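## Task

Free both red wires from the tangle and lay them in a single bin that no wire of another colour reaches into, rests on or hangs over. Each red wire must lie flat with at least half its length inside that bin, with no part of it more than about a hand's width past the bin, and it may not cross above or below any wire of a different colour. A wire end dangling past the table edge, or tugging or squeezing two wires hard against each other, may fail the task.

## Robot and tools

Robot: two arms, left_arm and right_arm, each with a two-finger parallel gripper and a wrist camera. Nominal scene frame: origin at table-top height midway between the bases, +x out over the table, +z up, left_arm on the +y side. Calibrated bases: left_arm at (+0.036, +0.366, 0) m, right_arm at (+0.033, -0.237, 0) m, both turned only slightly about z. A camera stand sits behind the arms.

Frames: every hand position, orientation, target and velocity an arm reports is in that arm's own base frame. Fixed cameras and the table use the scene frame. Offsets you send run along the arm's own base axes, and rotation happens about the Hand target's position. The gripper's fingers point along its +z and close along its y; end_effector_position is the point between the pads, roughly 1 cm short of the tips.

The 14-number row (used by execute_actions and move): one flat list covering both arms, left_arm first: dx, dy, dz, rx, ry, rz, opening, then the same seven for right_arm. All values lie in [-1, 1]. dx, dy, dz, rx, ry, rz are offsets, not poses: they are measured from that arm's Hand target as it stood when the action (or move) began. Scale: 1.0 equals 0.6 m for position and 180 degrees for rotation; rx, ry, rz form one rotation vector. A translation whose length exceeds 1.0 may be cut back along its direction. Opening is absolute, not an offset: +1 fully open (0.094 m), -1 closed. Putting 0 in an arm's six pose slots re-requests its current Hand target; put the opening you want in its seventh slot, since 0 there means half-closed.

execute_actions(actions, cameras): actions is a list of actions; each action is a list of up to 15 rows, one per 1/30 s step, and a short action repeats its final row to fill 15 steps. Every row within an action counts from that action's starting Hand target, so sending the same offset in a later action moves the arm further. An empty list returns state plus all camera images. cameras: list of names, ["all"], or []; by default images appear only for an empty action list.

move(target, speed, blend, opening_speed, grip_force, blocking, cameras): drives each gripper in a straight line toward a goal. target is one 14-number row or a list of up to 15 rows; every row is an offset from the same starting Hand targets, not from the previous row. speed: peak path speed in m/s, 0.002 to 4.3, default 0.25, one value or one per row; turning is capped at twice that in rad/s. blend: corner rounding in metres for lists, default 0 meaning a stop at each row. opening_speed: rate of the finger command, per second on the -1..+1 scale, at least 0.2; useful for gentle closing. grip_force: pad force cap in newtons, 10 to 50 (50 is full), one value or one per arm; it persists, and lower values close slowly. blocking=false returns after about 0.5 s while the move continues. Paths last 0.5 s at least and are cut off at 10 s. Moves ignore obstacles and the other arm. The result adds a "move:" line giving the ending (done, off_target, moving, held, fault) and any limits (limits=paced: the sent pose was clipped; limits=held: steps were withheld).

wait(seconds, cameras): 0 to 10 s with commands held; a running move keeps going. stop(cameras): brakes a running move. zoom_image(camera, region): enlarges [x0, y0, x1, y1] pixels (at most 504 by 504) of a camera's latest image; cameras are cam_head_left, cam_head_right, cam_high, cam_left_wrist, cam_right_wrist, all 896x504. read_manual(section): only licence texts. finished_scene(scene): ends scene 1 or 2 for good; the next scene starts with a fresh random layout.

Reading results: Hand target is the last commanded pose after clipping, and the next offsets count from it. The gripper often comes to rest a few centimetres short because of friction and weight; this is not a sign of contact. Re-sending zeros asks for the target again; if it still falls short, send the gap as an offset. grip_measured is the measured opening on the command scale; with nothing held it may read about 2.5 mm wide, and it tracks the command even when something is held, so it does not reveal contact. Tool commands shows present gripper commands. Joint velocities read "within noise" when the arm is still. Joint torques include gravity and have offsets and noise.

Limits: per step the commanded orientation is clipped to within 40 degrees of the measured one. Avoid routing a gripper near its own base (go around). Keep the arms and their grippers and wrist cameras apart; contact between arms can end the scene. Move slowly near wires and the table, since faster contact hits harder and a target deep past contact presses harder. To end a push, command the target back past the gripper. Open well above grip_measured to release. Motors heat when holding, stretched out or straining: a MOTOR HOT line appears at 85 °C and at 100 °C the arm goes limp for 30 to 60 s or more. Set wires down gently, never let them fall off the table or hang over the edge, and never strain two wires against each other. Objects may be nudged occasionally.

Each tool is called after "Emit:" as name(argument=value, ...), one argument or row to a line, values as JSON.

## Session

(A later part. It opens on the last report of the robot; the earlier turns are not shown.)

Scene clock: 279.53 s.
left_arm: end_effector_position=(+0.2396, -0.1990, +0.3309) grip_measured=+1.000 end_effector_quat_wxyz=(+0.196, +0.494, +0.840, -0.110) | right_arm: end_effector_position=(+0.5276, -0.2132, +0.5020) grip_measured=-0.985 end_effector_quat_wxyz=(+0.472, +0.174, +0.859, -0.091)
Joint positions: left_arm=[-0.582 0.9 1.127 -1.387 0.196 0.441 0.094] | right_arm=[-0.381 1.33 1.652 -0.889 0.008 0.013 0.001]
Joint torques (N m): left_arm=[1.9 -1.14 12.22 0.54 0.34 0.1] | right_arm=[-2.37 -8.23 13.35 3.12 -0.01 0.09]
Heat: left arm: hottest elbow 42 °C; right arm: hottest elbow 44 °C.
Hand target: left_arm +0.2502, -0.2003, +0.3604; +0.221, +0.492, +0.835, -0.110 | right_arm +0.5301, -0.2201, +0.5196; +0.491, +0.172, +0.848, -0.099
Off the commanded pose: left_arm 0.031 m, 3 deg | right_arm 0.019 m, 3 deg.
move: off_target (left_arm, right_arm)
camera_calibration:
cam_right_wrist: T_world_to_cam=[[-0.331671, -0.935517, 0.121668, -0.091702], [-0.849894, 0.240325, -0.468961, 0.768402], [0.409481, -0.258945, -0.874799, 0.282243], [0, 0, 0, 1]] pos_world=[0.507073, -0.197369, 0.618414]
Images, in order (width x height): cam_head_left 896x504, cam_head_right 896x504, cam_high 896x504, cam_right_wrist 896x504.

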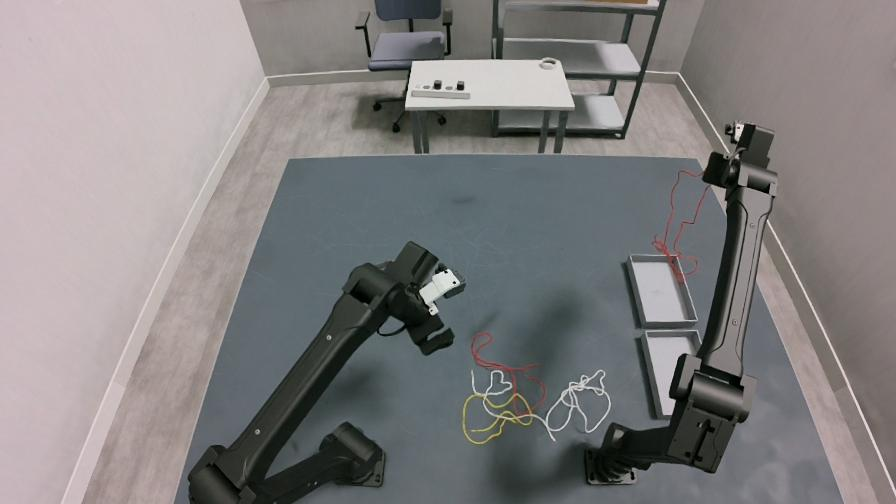

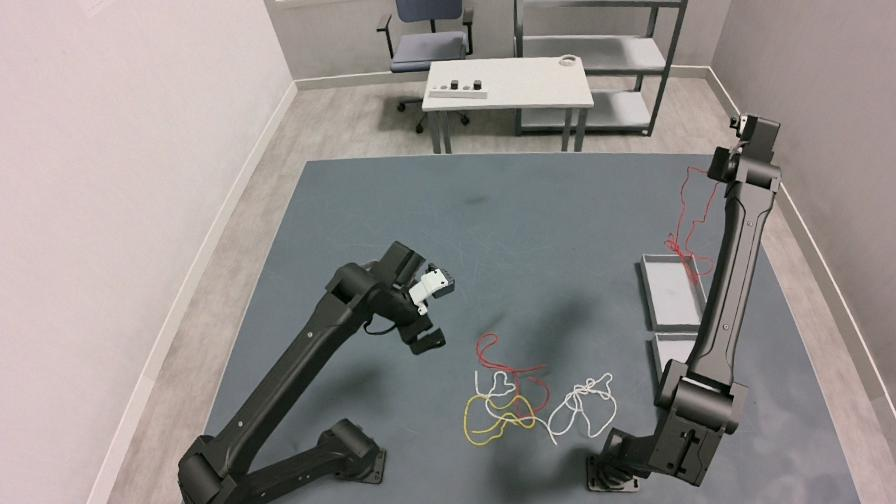

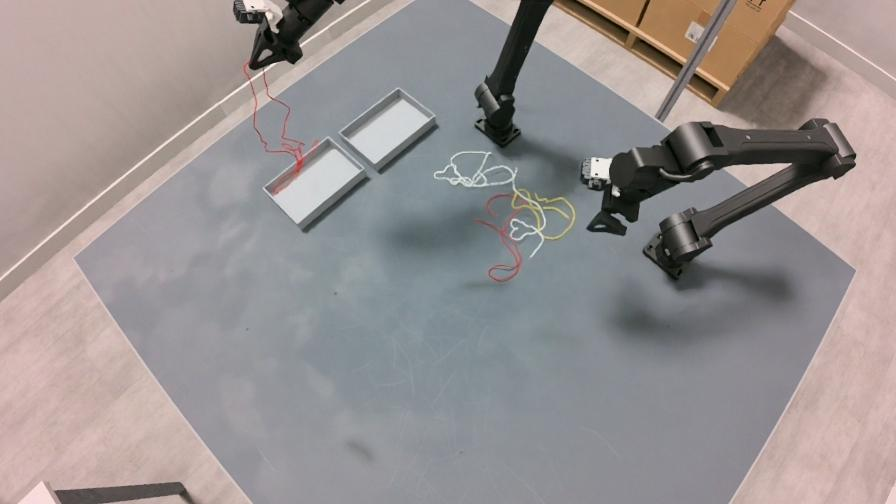

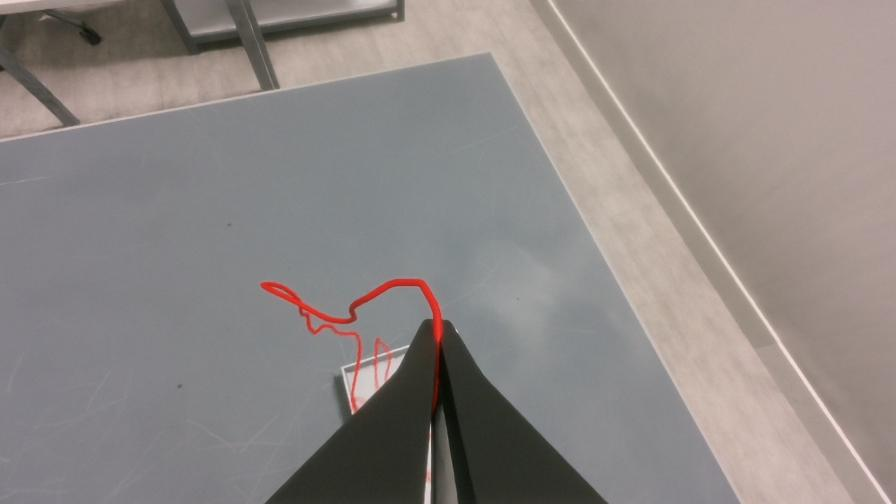

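Emit:
move(
  target=[0,0,0, 0, 0, 0, 1, 0.033, -0.083, -0.208, 0.043, 0.102, 0, -1],
  speed=0.1,
  cameras=["cam_head_right", "cam_high", "cam_head_left", "cam_right_wrist"],
)

Emit:
zoom_image(
  camera="cam_head_left",
  region=[580, 130, 800, 350],
)

Emit:
zoom_image(
  camera="cam_high",
  region=[200, 60, 420, 260],
)

Scene clock: 289.57 s.
left_arm: end_effector_position=(+0.2396, -0.1990, +0.3309) grip_measured=+1.000 end_effector_quat_wxyz=(+0.196, +0.494, +0.840, -0.110) | right_arm: end_effector_position=(+0.5445, -0.2589, +0.3621) grip_measured=-0.985 end_effector_quat_wxyz=(+0.313, +0.188, +0.929, -0.059)
Joint positions: left_arm=[-0.582 0.9 1.127 -1.387 0.196 0.441 0.094] | right_arm=[-0.455 1.531 1.658 -1.051 -0.042 -0.042 0.001]
Joint torques (N m): left_arm=[2.02 -0.97 12.25 0.39 0.36 0.05] | right_arm=[-2.43 -10.81 17.17 1.25 -0.13 0.07]
Motor temperatures (°C): left_arm=[25 28 43 25 27 24 28] | right_arm=[29 28 45 27 28 24 28]
Heat: left arm: hottest elbow 43 °C; right arm: hottest elbow 45 °C.
Hand target: left_arm +0.2502, -0.2003, +0.3604; +0.221, +0.492, +0.835, -0.110 | right_arm +0.5498, -0.2700, +0.3947; +0.337, +0.187, +0.920, -0.067
Off the commanded pose: left_arm 0.031 m, 3 deg | right_arm 0.035 m, 3 deg.
move: off_target (left_arm, right_arm)
camera_calibration:
cam_right_wrist: T_world_to_cam=[[-0.294731, -0.950942, 0.094034, -0.12596], [-0.950183, 0.281199, -0.134462, 0.672343], [0.101423, -0.12898, -0.986447, 0.382864], [0, 0, 0, 1]] pos_world=[0.562893, -0.259462, 0.479924]
Images, in order (width x height): cam_head_left 896x504, cam_head_right 896x504, cam_high 896x504, cam_right_wrist 896x504.

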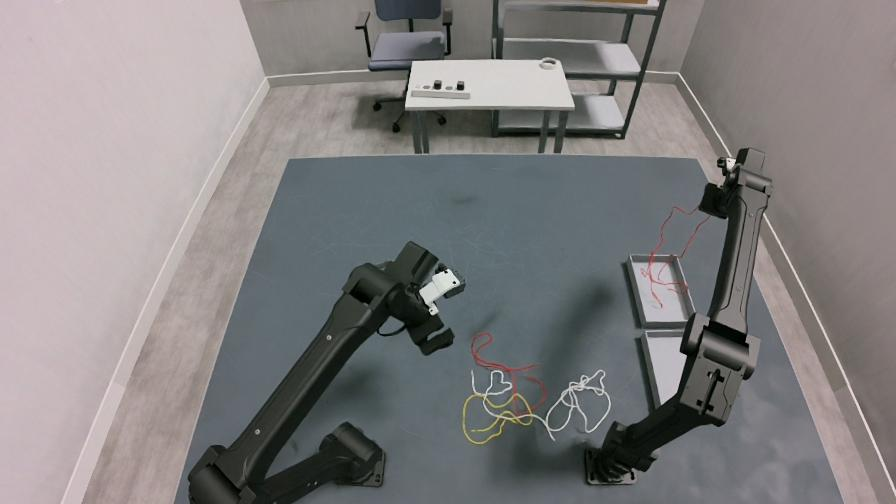

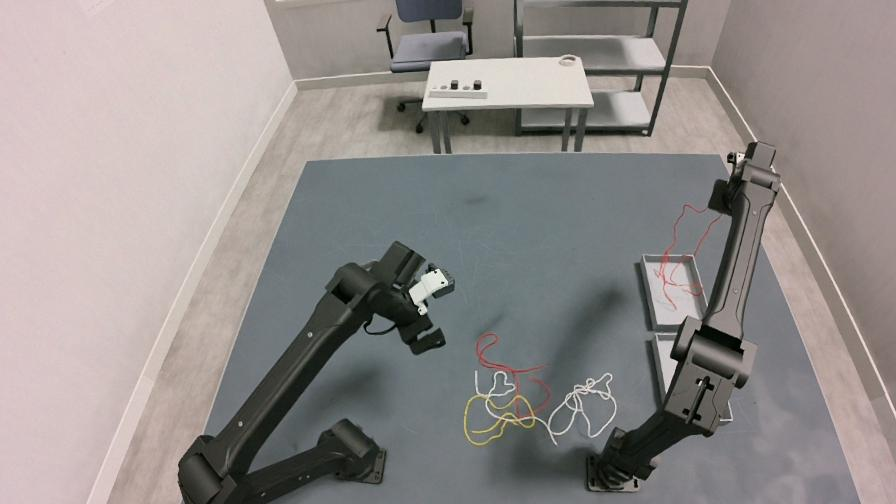

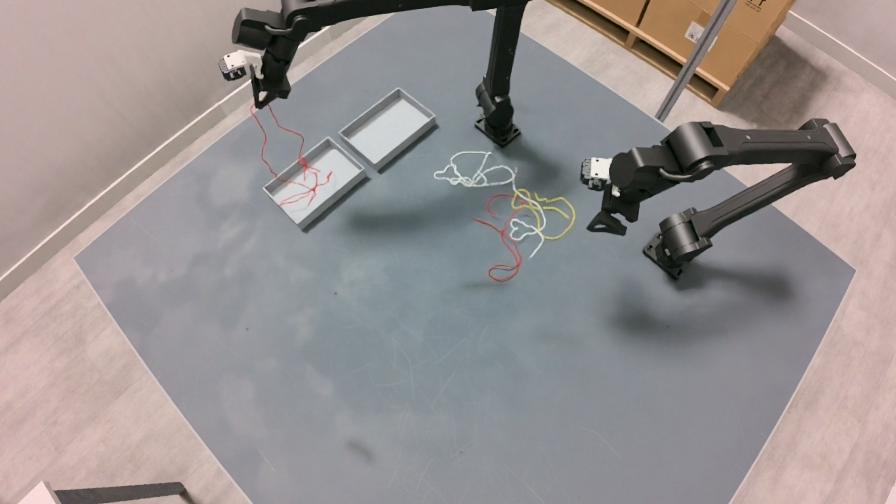

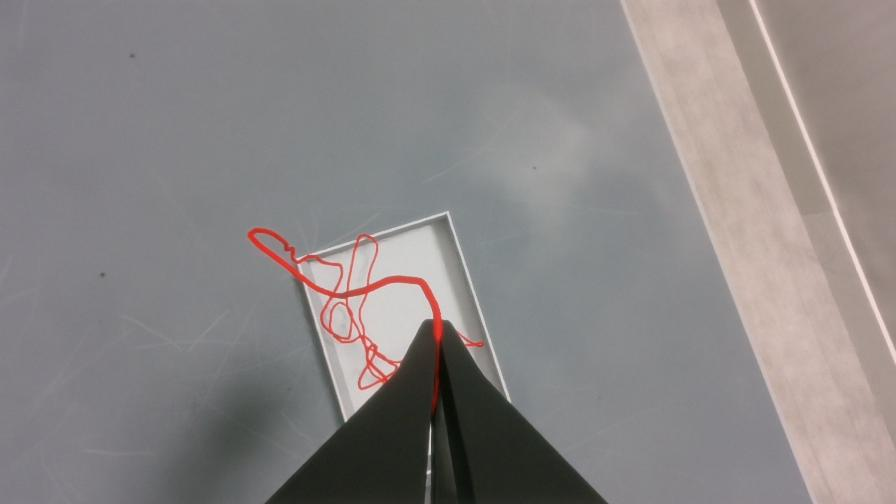

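Scaled by 2.291 from the camera's 896x504 image, which has a finer 1280x720 frame.

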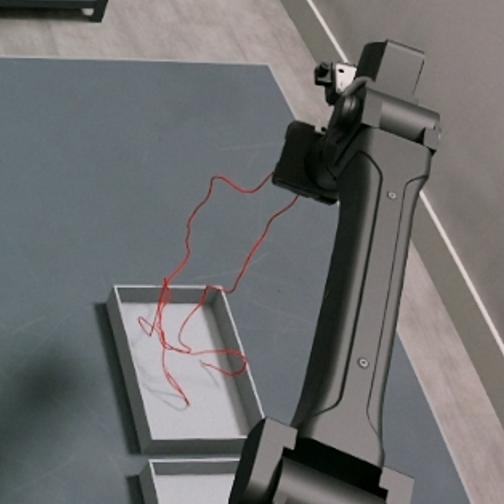

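Scaled by 2.291 from the camera's 896x504 image, which has a finer 1280x720 frame.

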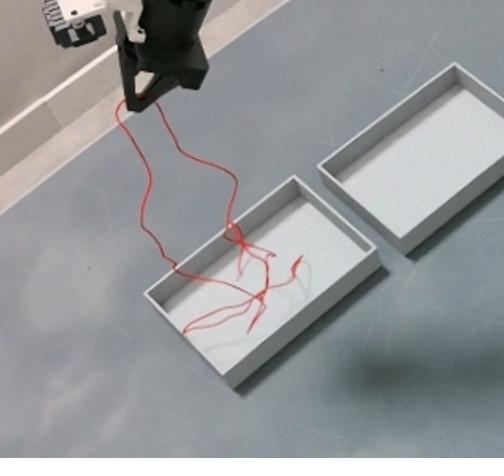

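Emit:
move(
  target=[0,0,0, 0, 0, 0, 1, 0.01, 0.0, -0.24, 0.043, 0.102, 0, -1],
  speed=0.1,
  cameras=["cam_head_right", "cam_high", "cam_head_left", "cam_right_wrist"],
)

Emit:
zoom_image(
  camera="cam_head_left",
  region=[580, 150, 780, 350],
)

Emit:
zoom_image(
  camera="cam_high",
  region=[200, 60, 420, 260],
)

Scene clock: 298.30 s.
left_arm: end_effector_position=(+0.2396, -0.1990, +0.3309) grip_measured=+1.000 end_effector_quat_wxyz=(+0.196, +0.494, +0.840, -0.110) | right_arm: end_effector_position=(+0.5471, -0.2636, +0.2317) grip_measured=-0.985 end_effector_quat_wxyz=(+0.157, +0.200, +0.967, -0.028)
Joint positions: left_arm=[-0.582 0.9 1.127 -1.387 0.196 0.441 0.094] | right_arm=[-0.455 1.728 1.658 -1.181 -0.024 -0.044 0.001]
Joint torques (N m): left_arm=[2.02 -0.91 12.27 0.38 0.36 0.08] | right_arm=[-1.67 -12.75 15.04 0.64 0.2 0.09]
Heat: left arm: hottest elbow 43 °C; right arm: hottest elbow 45 °C.
Hand target: left_arm +0.2502, -0.2003, +0.3604; +0.221, +0.492, +0.835, -0.110 | right_arm +0.5559, -0.2700, +0.2508; +0.173, +0.196, +0.965, -0.034
Off the commanded pose: left_arm 0.031 m, 3 deg | right_arm 0.022 m, 2 deg.
move: off_target (left_arm, right_arm)
camera_calibration:
cam_right_wrist: T_world_to_cam=[[-0.278048, -0.958889, 0.0567563, -0.119894], [-0.940049, 0.28378, 0.189147, 0.578673], [-0.197477, -0.000761798, -0.980307, 0.449272], [0, 0, 0, 1]] pos_world=[0.599366, -0.278839, 0.337775]
Images, in order (width x height): cam_head_left 896x504, cam_head_right 896x504, cam_high 896x504, cam_right_wrist 896x504.

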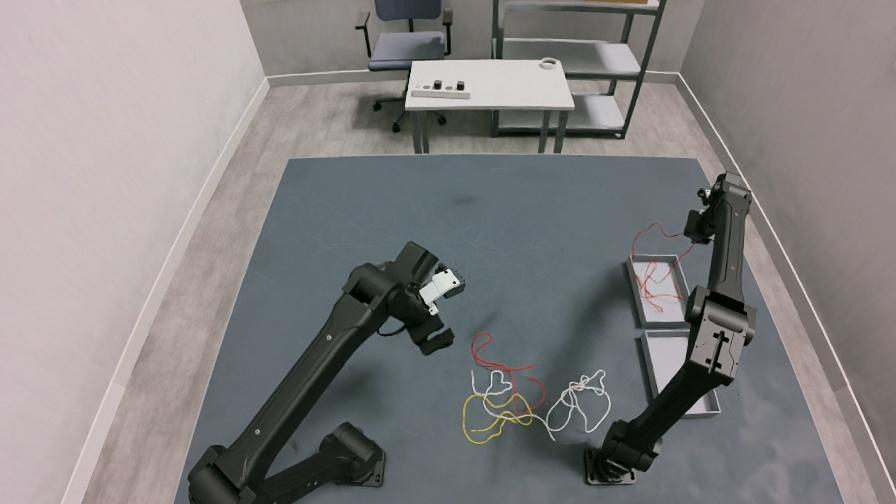

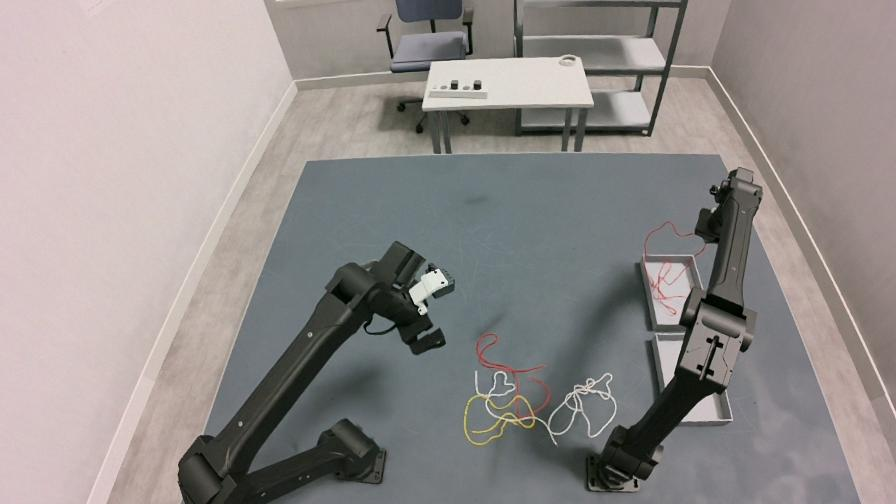

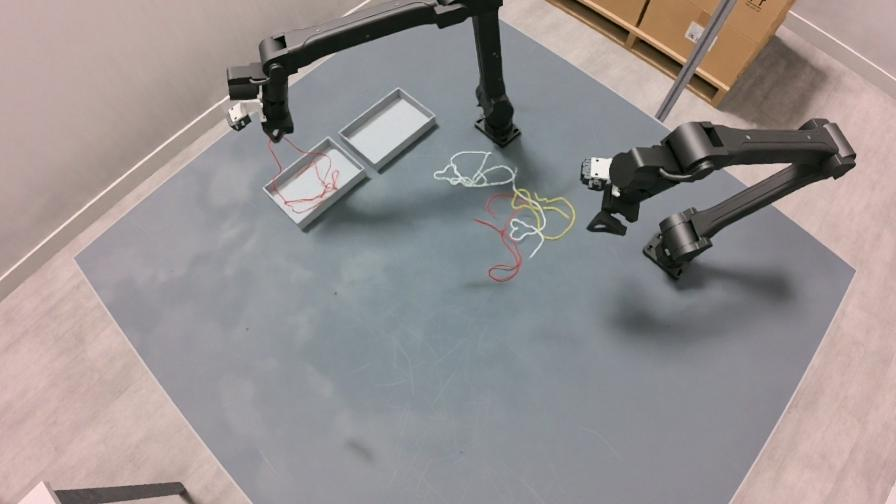

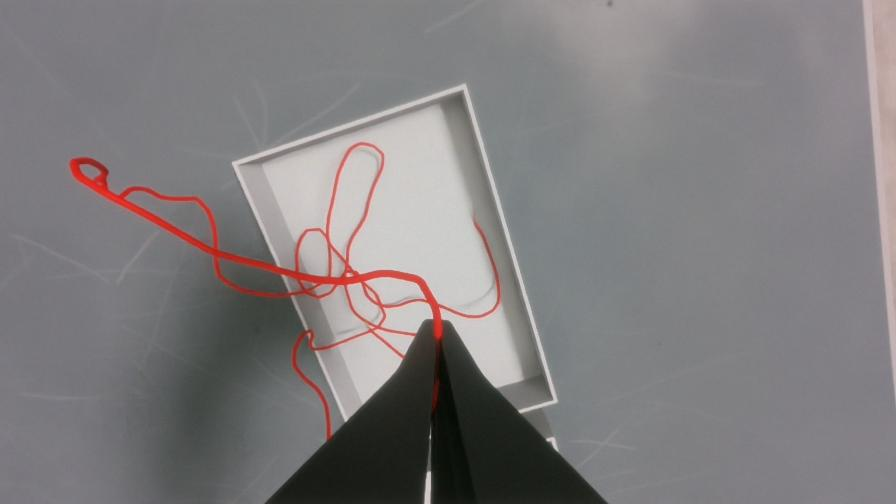

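Scaled by 2.520 from the camera's 896x504 image, which has a finer 1280x720 frame.

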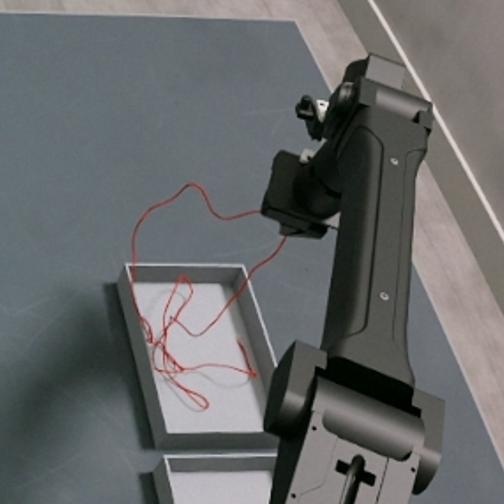

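Scaled by 2.291 from the camera's 896x504 image, which has a finer 1280x720 frame.

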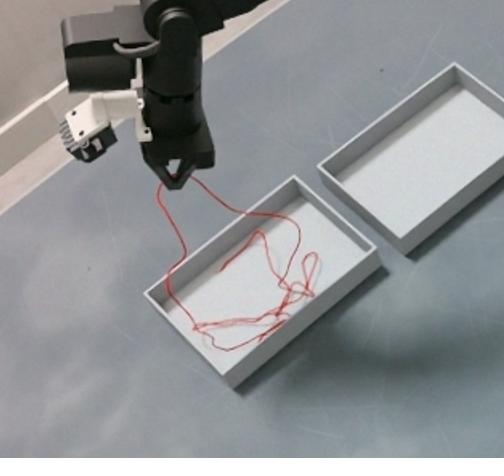

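Emit:
move(
  target=[0,0,0, 0, 0, 0, 1, -0.06, 0.0, -0.19, 0.094, 0.072, -0.33, -1],
  speed=0.08,
  cameras=["cam_head_right", "cam_high", "cam_head_left", "cam_right_wrist"],
)

Emit:
zoom_image(
  camera="cam_head_left",
  region=[580, 150, 780, 350],
)

Emit:
zoom_image(
  camera="cam_high",
  region=[200, 60, 420, 260],
)

Scene clock: 321.57 s.
left_arm: end_effector_position=(+0.2396, -0.1990, +0.3309) grip_measured=+1.000 end_effector_quat_wxyz=(+0.196, +0.494, +0.840, -0.110) | right_arm: end_effector_position=(+0.5128, -0.2578, +0.1267) grip_measured=-0.985 end_effector_quat_wxyz=(-0.011, +0.653, +0.757, -0.004)
Joint positions: left_arm=[-0.582 0.9 1.127 -1.387 0.196 0.441 0.094] | right_arm=[-0.464 1.901 1.658 -1.35 0.003 0.959 0.001]
Joint torques (N m): left_arm=[2.02 -0.5 12.26 0.44 0.37 0.07] | right_arm=[-2.67 -13.51 13.46 -0.1 0.02 0.24]
Heat: left arm: hottest elbow 44 °C; right arm: hottest elbow 45 °C.
Hand target: left_arm +0.2502, -0.2003, +0.3604; +0.221, +0.492, +0.835, -0.110 | right_arm +0.5198, -0.2700, +0.1366; -0.001, +0.662, +0.749, +0.000
Off the commanded pose: left_arm 0.031 m, 3 deg | right_arm 0.017 m, 2 deg.
move: off_target (left_arm, right_arm)
camera_calibration:
cam_right_wrist: T_world_to_cam=[[-0.958636, -0.281492, 0.0421682, 0.407595], [-0.223747, 0.836831, 0.499651, 0.300629], [-0.175935, 0.469548, -0.8652, 0.435198], [0, 0, 0, 1]] pos_world=[0.534567, -0.341188, 0.209137]
Images, in order (width x height): cam_head_left 896x504, cam_head_right 896x504, cam_high 896x504, cam_right_wrist 896x504.

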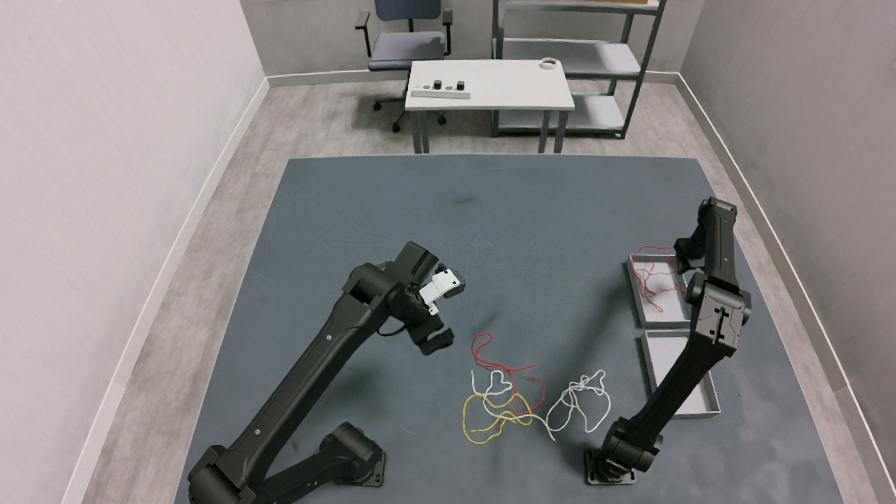

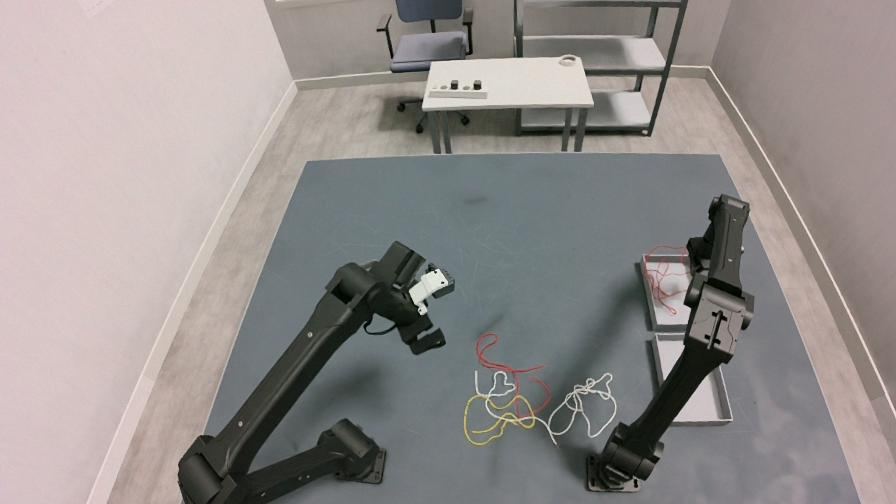

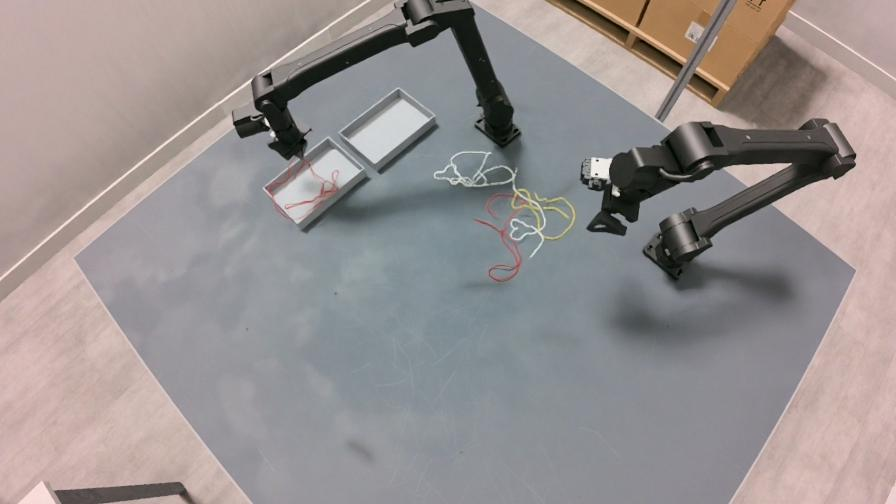

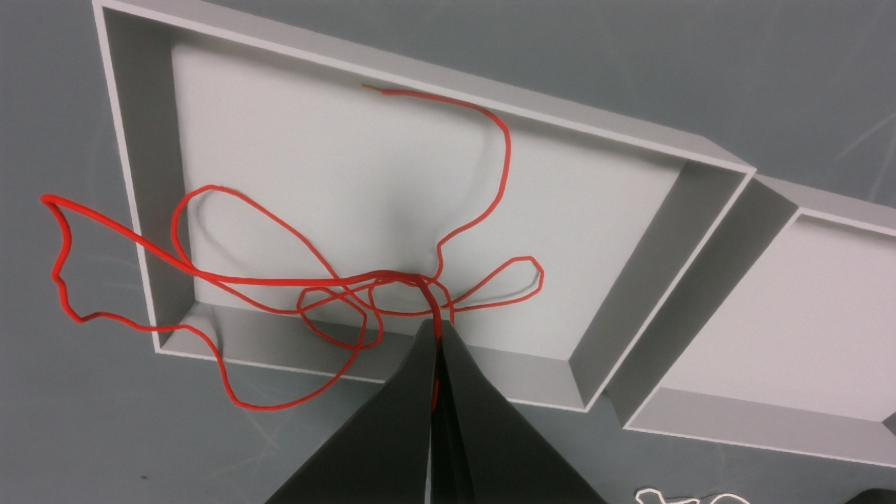

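Scaled by 2.520 from the camera's 896x504 image, which has a finer 1280x720 frame.

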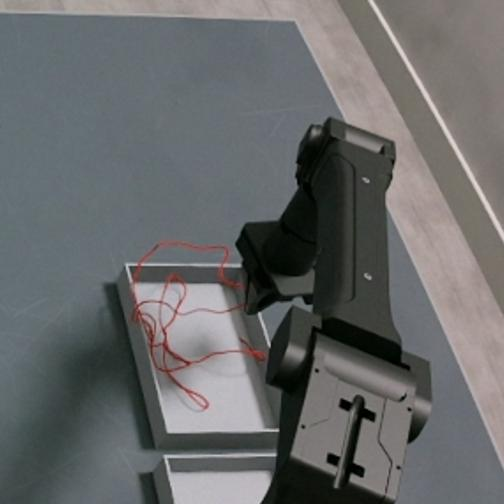

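Scaled by 2.291 from the camera's 896x504 image, which has a finer 1280x720 frame.

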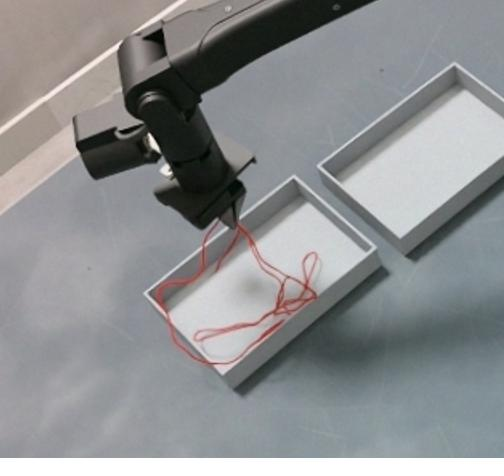

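Emit:
move(
  target=[0,0,0, 0, 0, 0, 1, -0.07, 0.005, -0.136, 0, 0, 0, -1],
  speed=0.08,
  cameras=["cam_high", "cam_head_left", "cam_right_wrist"],
)

Emit:
zoom_image(
  camera="cam_head_left",
  region=[580, 150, 780, 350],
)

Emit:
zoom_image(
  camera="cam_high",
  region=[200, 60, 420, 260],
)

Scene clock: 328.47 s.
left_arm: end_effector_position=(+0.2396, -0.1990, +0.3309) grip_measured=+1.000 end_effector_quat_wxyz=(+0.196, +0.494, +0.840, -0.110) | right_arm: end_effector_position=(+0.4774, -0.2589, +0.0475) grip_measured=-0.985 end_effector_quat_wxyz=(-0.014, +0.661, +0.750, -0.005)
Joint positions: left_arm=[-0.582 0.9 1.127 -1.387 0.196 0.441 0.094] | right_arm=[-0.495 1.901 1.436 -1.135 0.003 0.949 0.001]
Joint torques (N m): left_arm=[1.96 -0.85 12.23 0.5 0.36 0.12] | right_arm=[-2.61 -14.39 8.83 0.9 0.02 0.08]
Heat: left arm: hottest elbow 44 °C; right arm: hottest elbow 44 °C.
Hand target: left_arm +0.2502, -0.2003, +0.3604; +0.221, +0.492, +0.835, -0.110 | right_arm +0.4779, -0.2670, +0.0551; -0.001, +0.662, +0.749, +0.000
Off the commanded pose: left_arm 0.031 m, 3 deg | right_arm 0.011 m, 2 deg.
move: off_target (left_arm, right_arm)
camera_calibration:
cam_right_wrist: T_world_to_cam=[[-0.964083, -0.261458, 0.046725, 0.384266], [-0.203307, 0.839662, 0.50362, 0.323918], [-0.170909, 0.476032, -0.862661, 0.360066], [0, 0, 0, 1]] pos_world=[0.497858, -0.342915, 0.129528]
Images, in order (width x height): cam_head_left 896x504, cam_high 896x504, cam_right_wrist 896x504.

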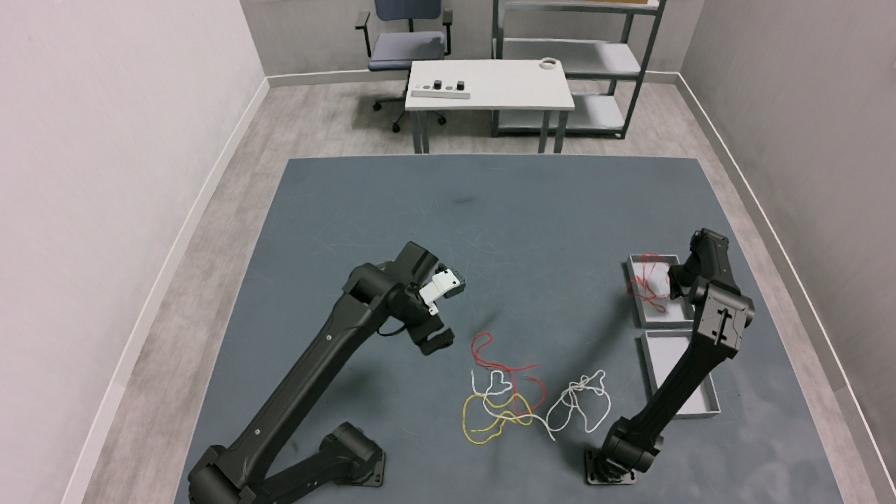

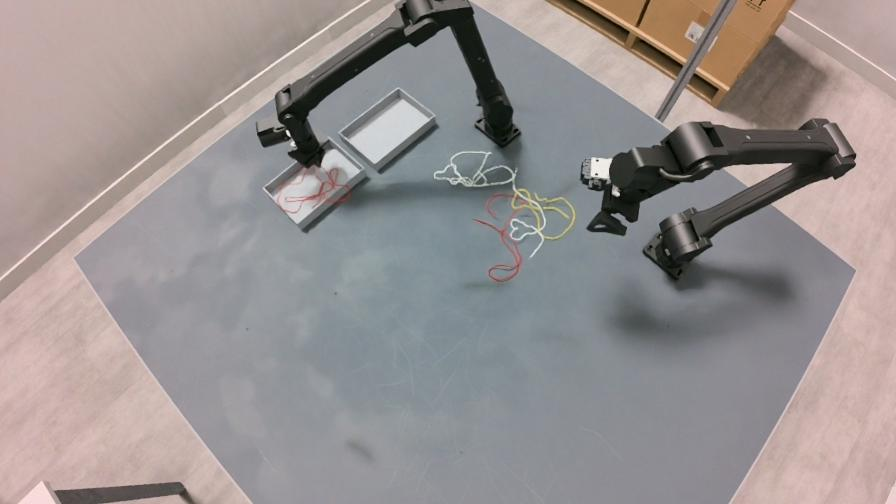

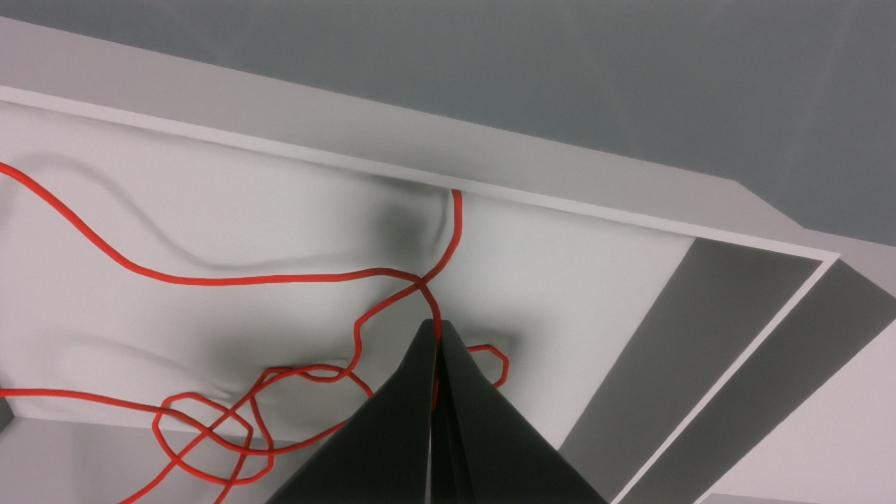

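Scaled by 2.520 from the camera's 896x504 image, which has a finer 1280x720 frame.

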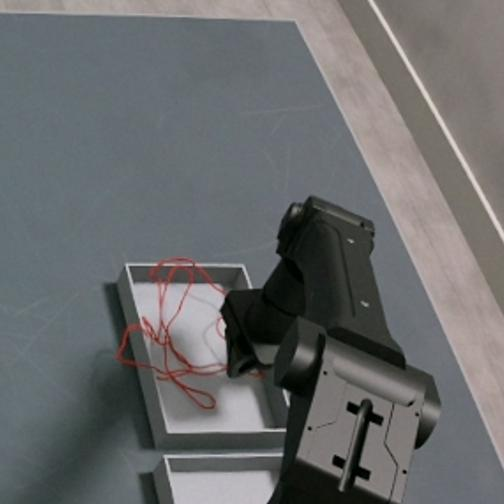

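Scaled by 2.291 from the camera's 896x504 image, which has a finer 1280x720 frame.

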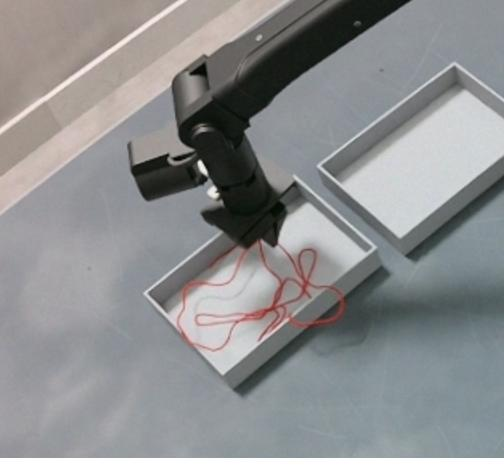

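Emit:
move(
  target=[0,0,0, 0, 0, 0, 1, 0, -0.05, -0.037, 0, 0, 0, -1],
  speed=0.06,
  cameras=["cam_head_left", "cam_right_wrist"],
)

Emit:
zoom_image(
  camera="cam_head_left",
  region=[600, 220, 760, 350],
)

Scene clock: 333.37 s.
left_arm: end_effector_position=(+0.2396, -0.1990, +0.3309) grip_measured=+1.000 end_effector_quat_wxyz=(+0.196, +0.494, +0.840, -0.110) | right_arm: end_effector_position=(+0.4678, -0.2833, +0.0264) grip_measured=-0.985 end_effector_quat_wxyz=(-0.019, +0.661, +0.750, -0.005)
Joint positions: left_arm=[-0.582 0.9 1.127 -1.387 0.196 0.441 0.094] | right_arm=[-0.543 1.941 1.436 -1.105 0.003 0.903 0.001]
Joint torques (N m): left_arm=[1.9 -0.73 12.21 0.42 0.36 0.1] | right_arm=[-2.2 -13.27 11.38 0.91 0.03 0.11]
Heat: left arm: hottest elbow 44 °C; right arm: hottest elbow 44 °C.
Hand target: left_arm +0.2502, -0.2003, +0.3604; +0.221, +0.492, +0.835, -0.110 | right_arm +0.4780, -0.2969, +0.0329; -0.001, +0.662, +0.749, +0.000
Off the commanded pose: left_arm 0.031 m, 3 deg | right_arm 0.018 m, 2 deg.
move: off_target (left_arm, right_arm)
camera_calibration:
cam_right_wrist: T_world_to_cam=[[-0.964021, -0.260668, 0.0521199, 0.369644], [-0.198708, 0.836862, 0.510075, 0.349972], [-0.176578, 0.481366, -0.858549, 0.356058], [0, 0, 0, 1]] pos_world=[0.488759, -0.367918, 0.107916]
Images, in order (width x height): cam_head_left 896x504, cam_right_wrist 896x504.

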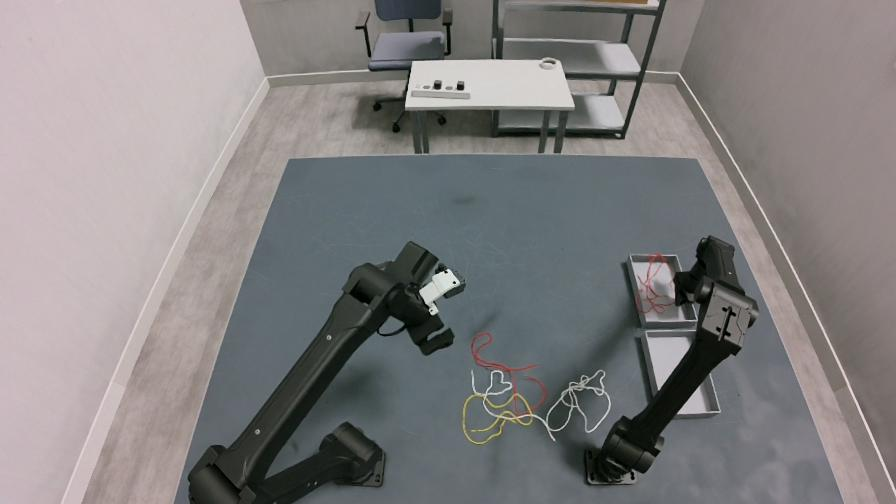

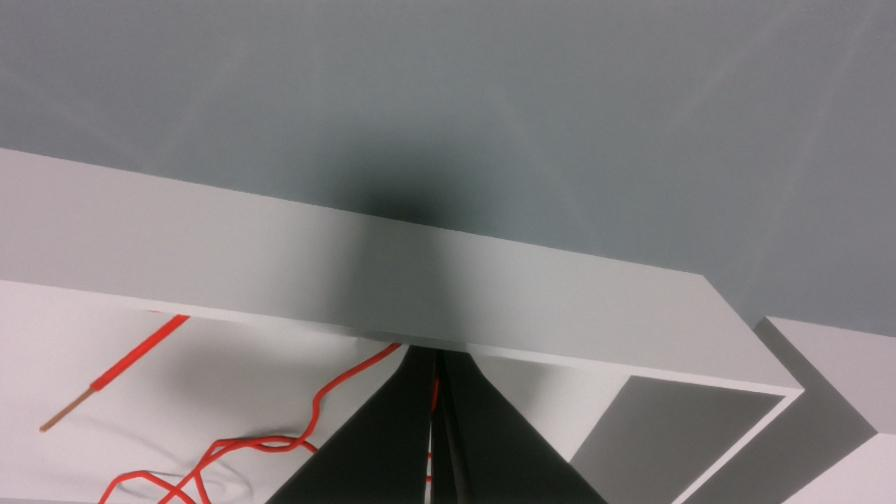

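Scaled by 3.150 from the camera's 896x504 image, which has a finer 1280x720 frame.

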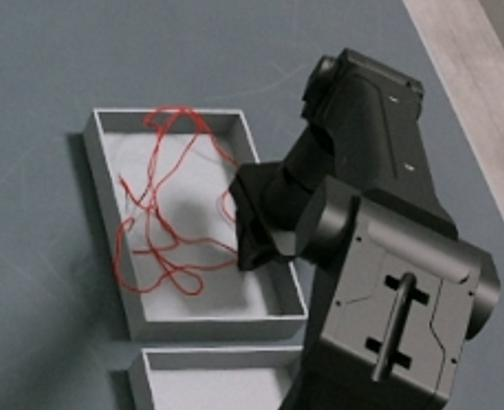

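Emit:
move(
  target=[0,0,0, 0, 0, 0, 1, 0, 0, 0, 0, 0, 0, -0.5],
  opening_speed=0.3,
  cameras=["cam_right_wrist"],
)

Scene clock: 339.40 s.
left_arm: end_effector_position=(+0.2396, -0.1990, +0.3309) grip_measured=+1.000 end_effector_quat_wxyz=(+0.196, +0.494, +0.840, -0.110) | right_arm: end_effector_position=(+0.4678, -0.2833, +0.0264) grip_measured=-0.504 end_effector_quat_wxyz=(-0.019, +0.661, +0.750, -0.005)
Joint positions: left_arm=[-0.582 0.9 1.127 -1.387 0.196 0.441 0.094] | right_arm=[-0.543 1.941 1.436 -1.105 0.003 0.902 0.023]
Joint torques (N m): left_arm=[2.2 -0.91 12.33 0.44 0.35 0.08] | right_arm=[-2.32 -13.45 11.34 0.91 0.04 0.08]
Heat: left arm: hottest elbow 44 °C; right arm: hottest elbow 44 °C.
Hand target: left_arm +0.2502, -0.2003, +0.3604; +0.221, +0.492, +0.835, -0.110 | right_arm +0.4780, -0.2969, +0.0329; -0.001, +0.662, +0.749, +0.000
Off the commanded pose: left_arm 0.031 m, 3 deg | right_arm 0.018 m, 2 deg.
move: off_target (left_arm, right_arm)
camera_calibration:
cam_right_wrist: T_world_to_cam=[[-0.963828, -0.261375, 0.052139, 0.369289], [-0.199309, 0.836711, 0.510089, 0.350208], [-0.17695, 0.481246, -0.85854, 0.356194], [0, 0, 0, 1]] pos_world=[0.488759, -0.367917, 0.107916]
Images, in order (width x height): cam_right_wrist 896x504.

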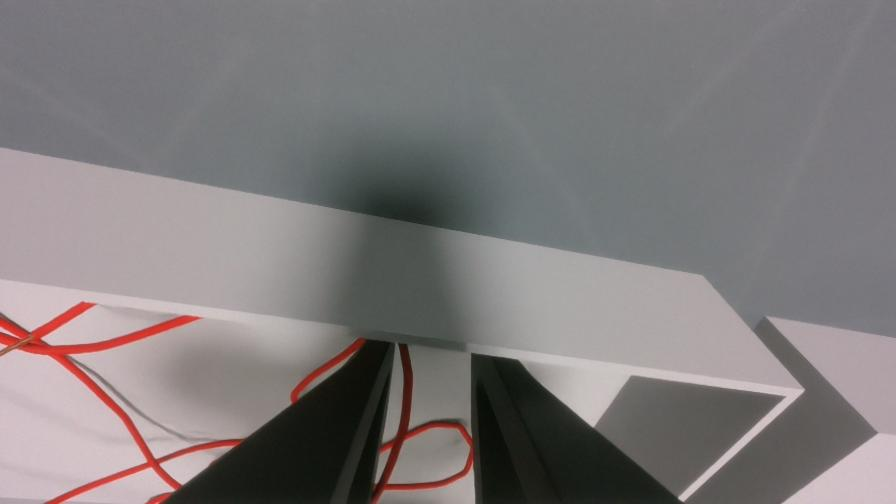

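Emit:
move(
  target=[0,0,0, 0, 0, 0, 1, 0, 0.0, 0.22, 0, 0, 0, -0.4],
  speed=0.08,
  cameras=["cam_head_left","cam_high","cam_right_wrist"],
)

Emit:
zoom_image(
  camera="cam_head_left",
  region=[600, 220, 760, 350],
)

Emit:
zoom_image(
  camera="cam_high",
  region=[230, 90, 400, 250],
)

Scene clock: 345.00 s.
left_arm: end_effector_position=(+0.2396, -0.1990, +0.3309) grip_measured=+1.000 end_effector_quat_wxyz=(+0.196, +0.494, +0.840, -0.110) | right_arm: end_effector_position=(+0.4666, -0.2826, +0.1324) grip_measured=-0.403 end_effector_quat_wxyz=(-0.034, +0.661, +0.750, -0.007)
Joint positions: left_arm=[-0.582 0.9 1.127 -1.387 0.196 0.441 0.094] | right_arm=[-0.543 1.854 1.602 -1.388 0.003 0.902 0.028]
Joint torques (N m): left_arm=[1.67 -0.62 12.27 0.44 0.36 0.1] | right_arm=[-2.32 -15.03 14.72 -0.24 0.06 0.1]
Heat: left arm: hottest elbow 45 °C; right arm: hottest elbow 44 °C.
Hand target: left_arm +0.2502, -0.2003, +0.3604; +0.221, +0.492, +0.835, -0.110 | right_arm +0.4780, -0.2969, +0.1649; -0.001, +0.662, +0.749, +0.000
Off the commanded pose: left_arm 0.031 m, 3 deg | right_arm 0.037 m, 4 deg.
move: off_target (left_arm, right_arm)
camera_calibration:
cam_right_wrist: T_world_to_cam=[[-0.962164, -0.262392, 0.0734219, 0.359007], [-0.18558, 0.828391, 0.528516, 0.284108], [-0.1995, 0.494893, -0.845742, 0.459227], [0, 0, 0, 1]] pos_world=[0.489764, -0.36842, 0.211874]
Images, in order (width x height): cam_head_left 896x504, cam_high 896x504, cam_right_wrist 896x504.

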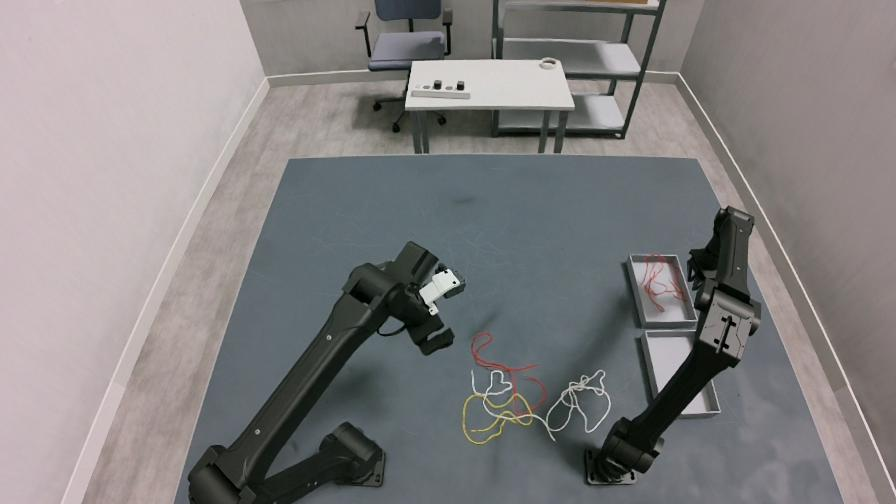

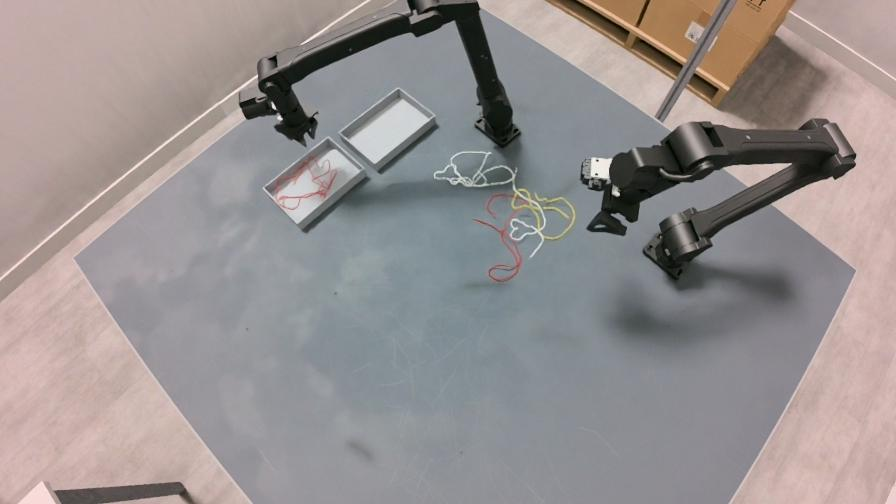

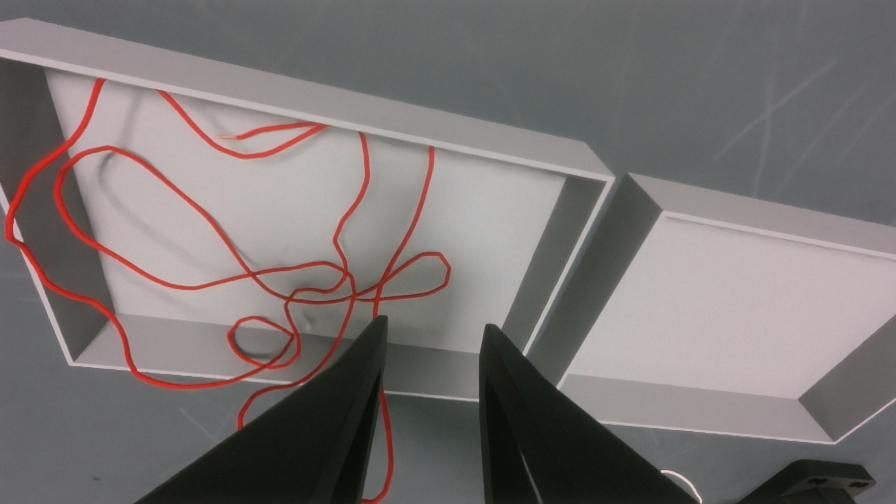

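Scaled by 3.150 from the camera's 896x504 image, which has a finer 1280x720 frame.

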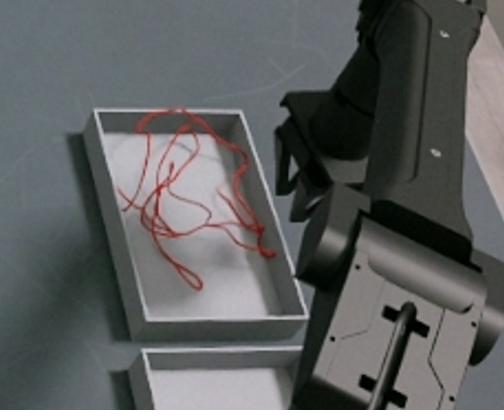

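Scaled by 2.965 from the camera's 896x504 image, which has a finer 1280x720 frame.

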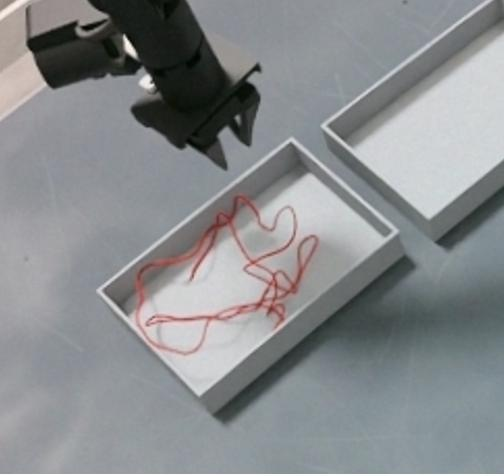

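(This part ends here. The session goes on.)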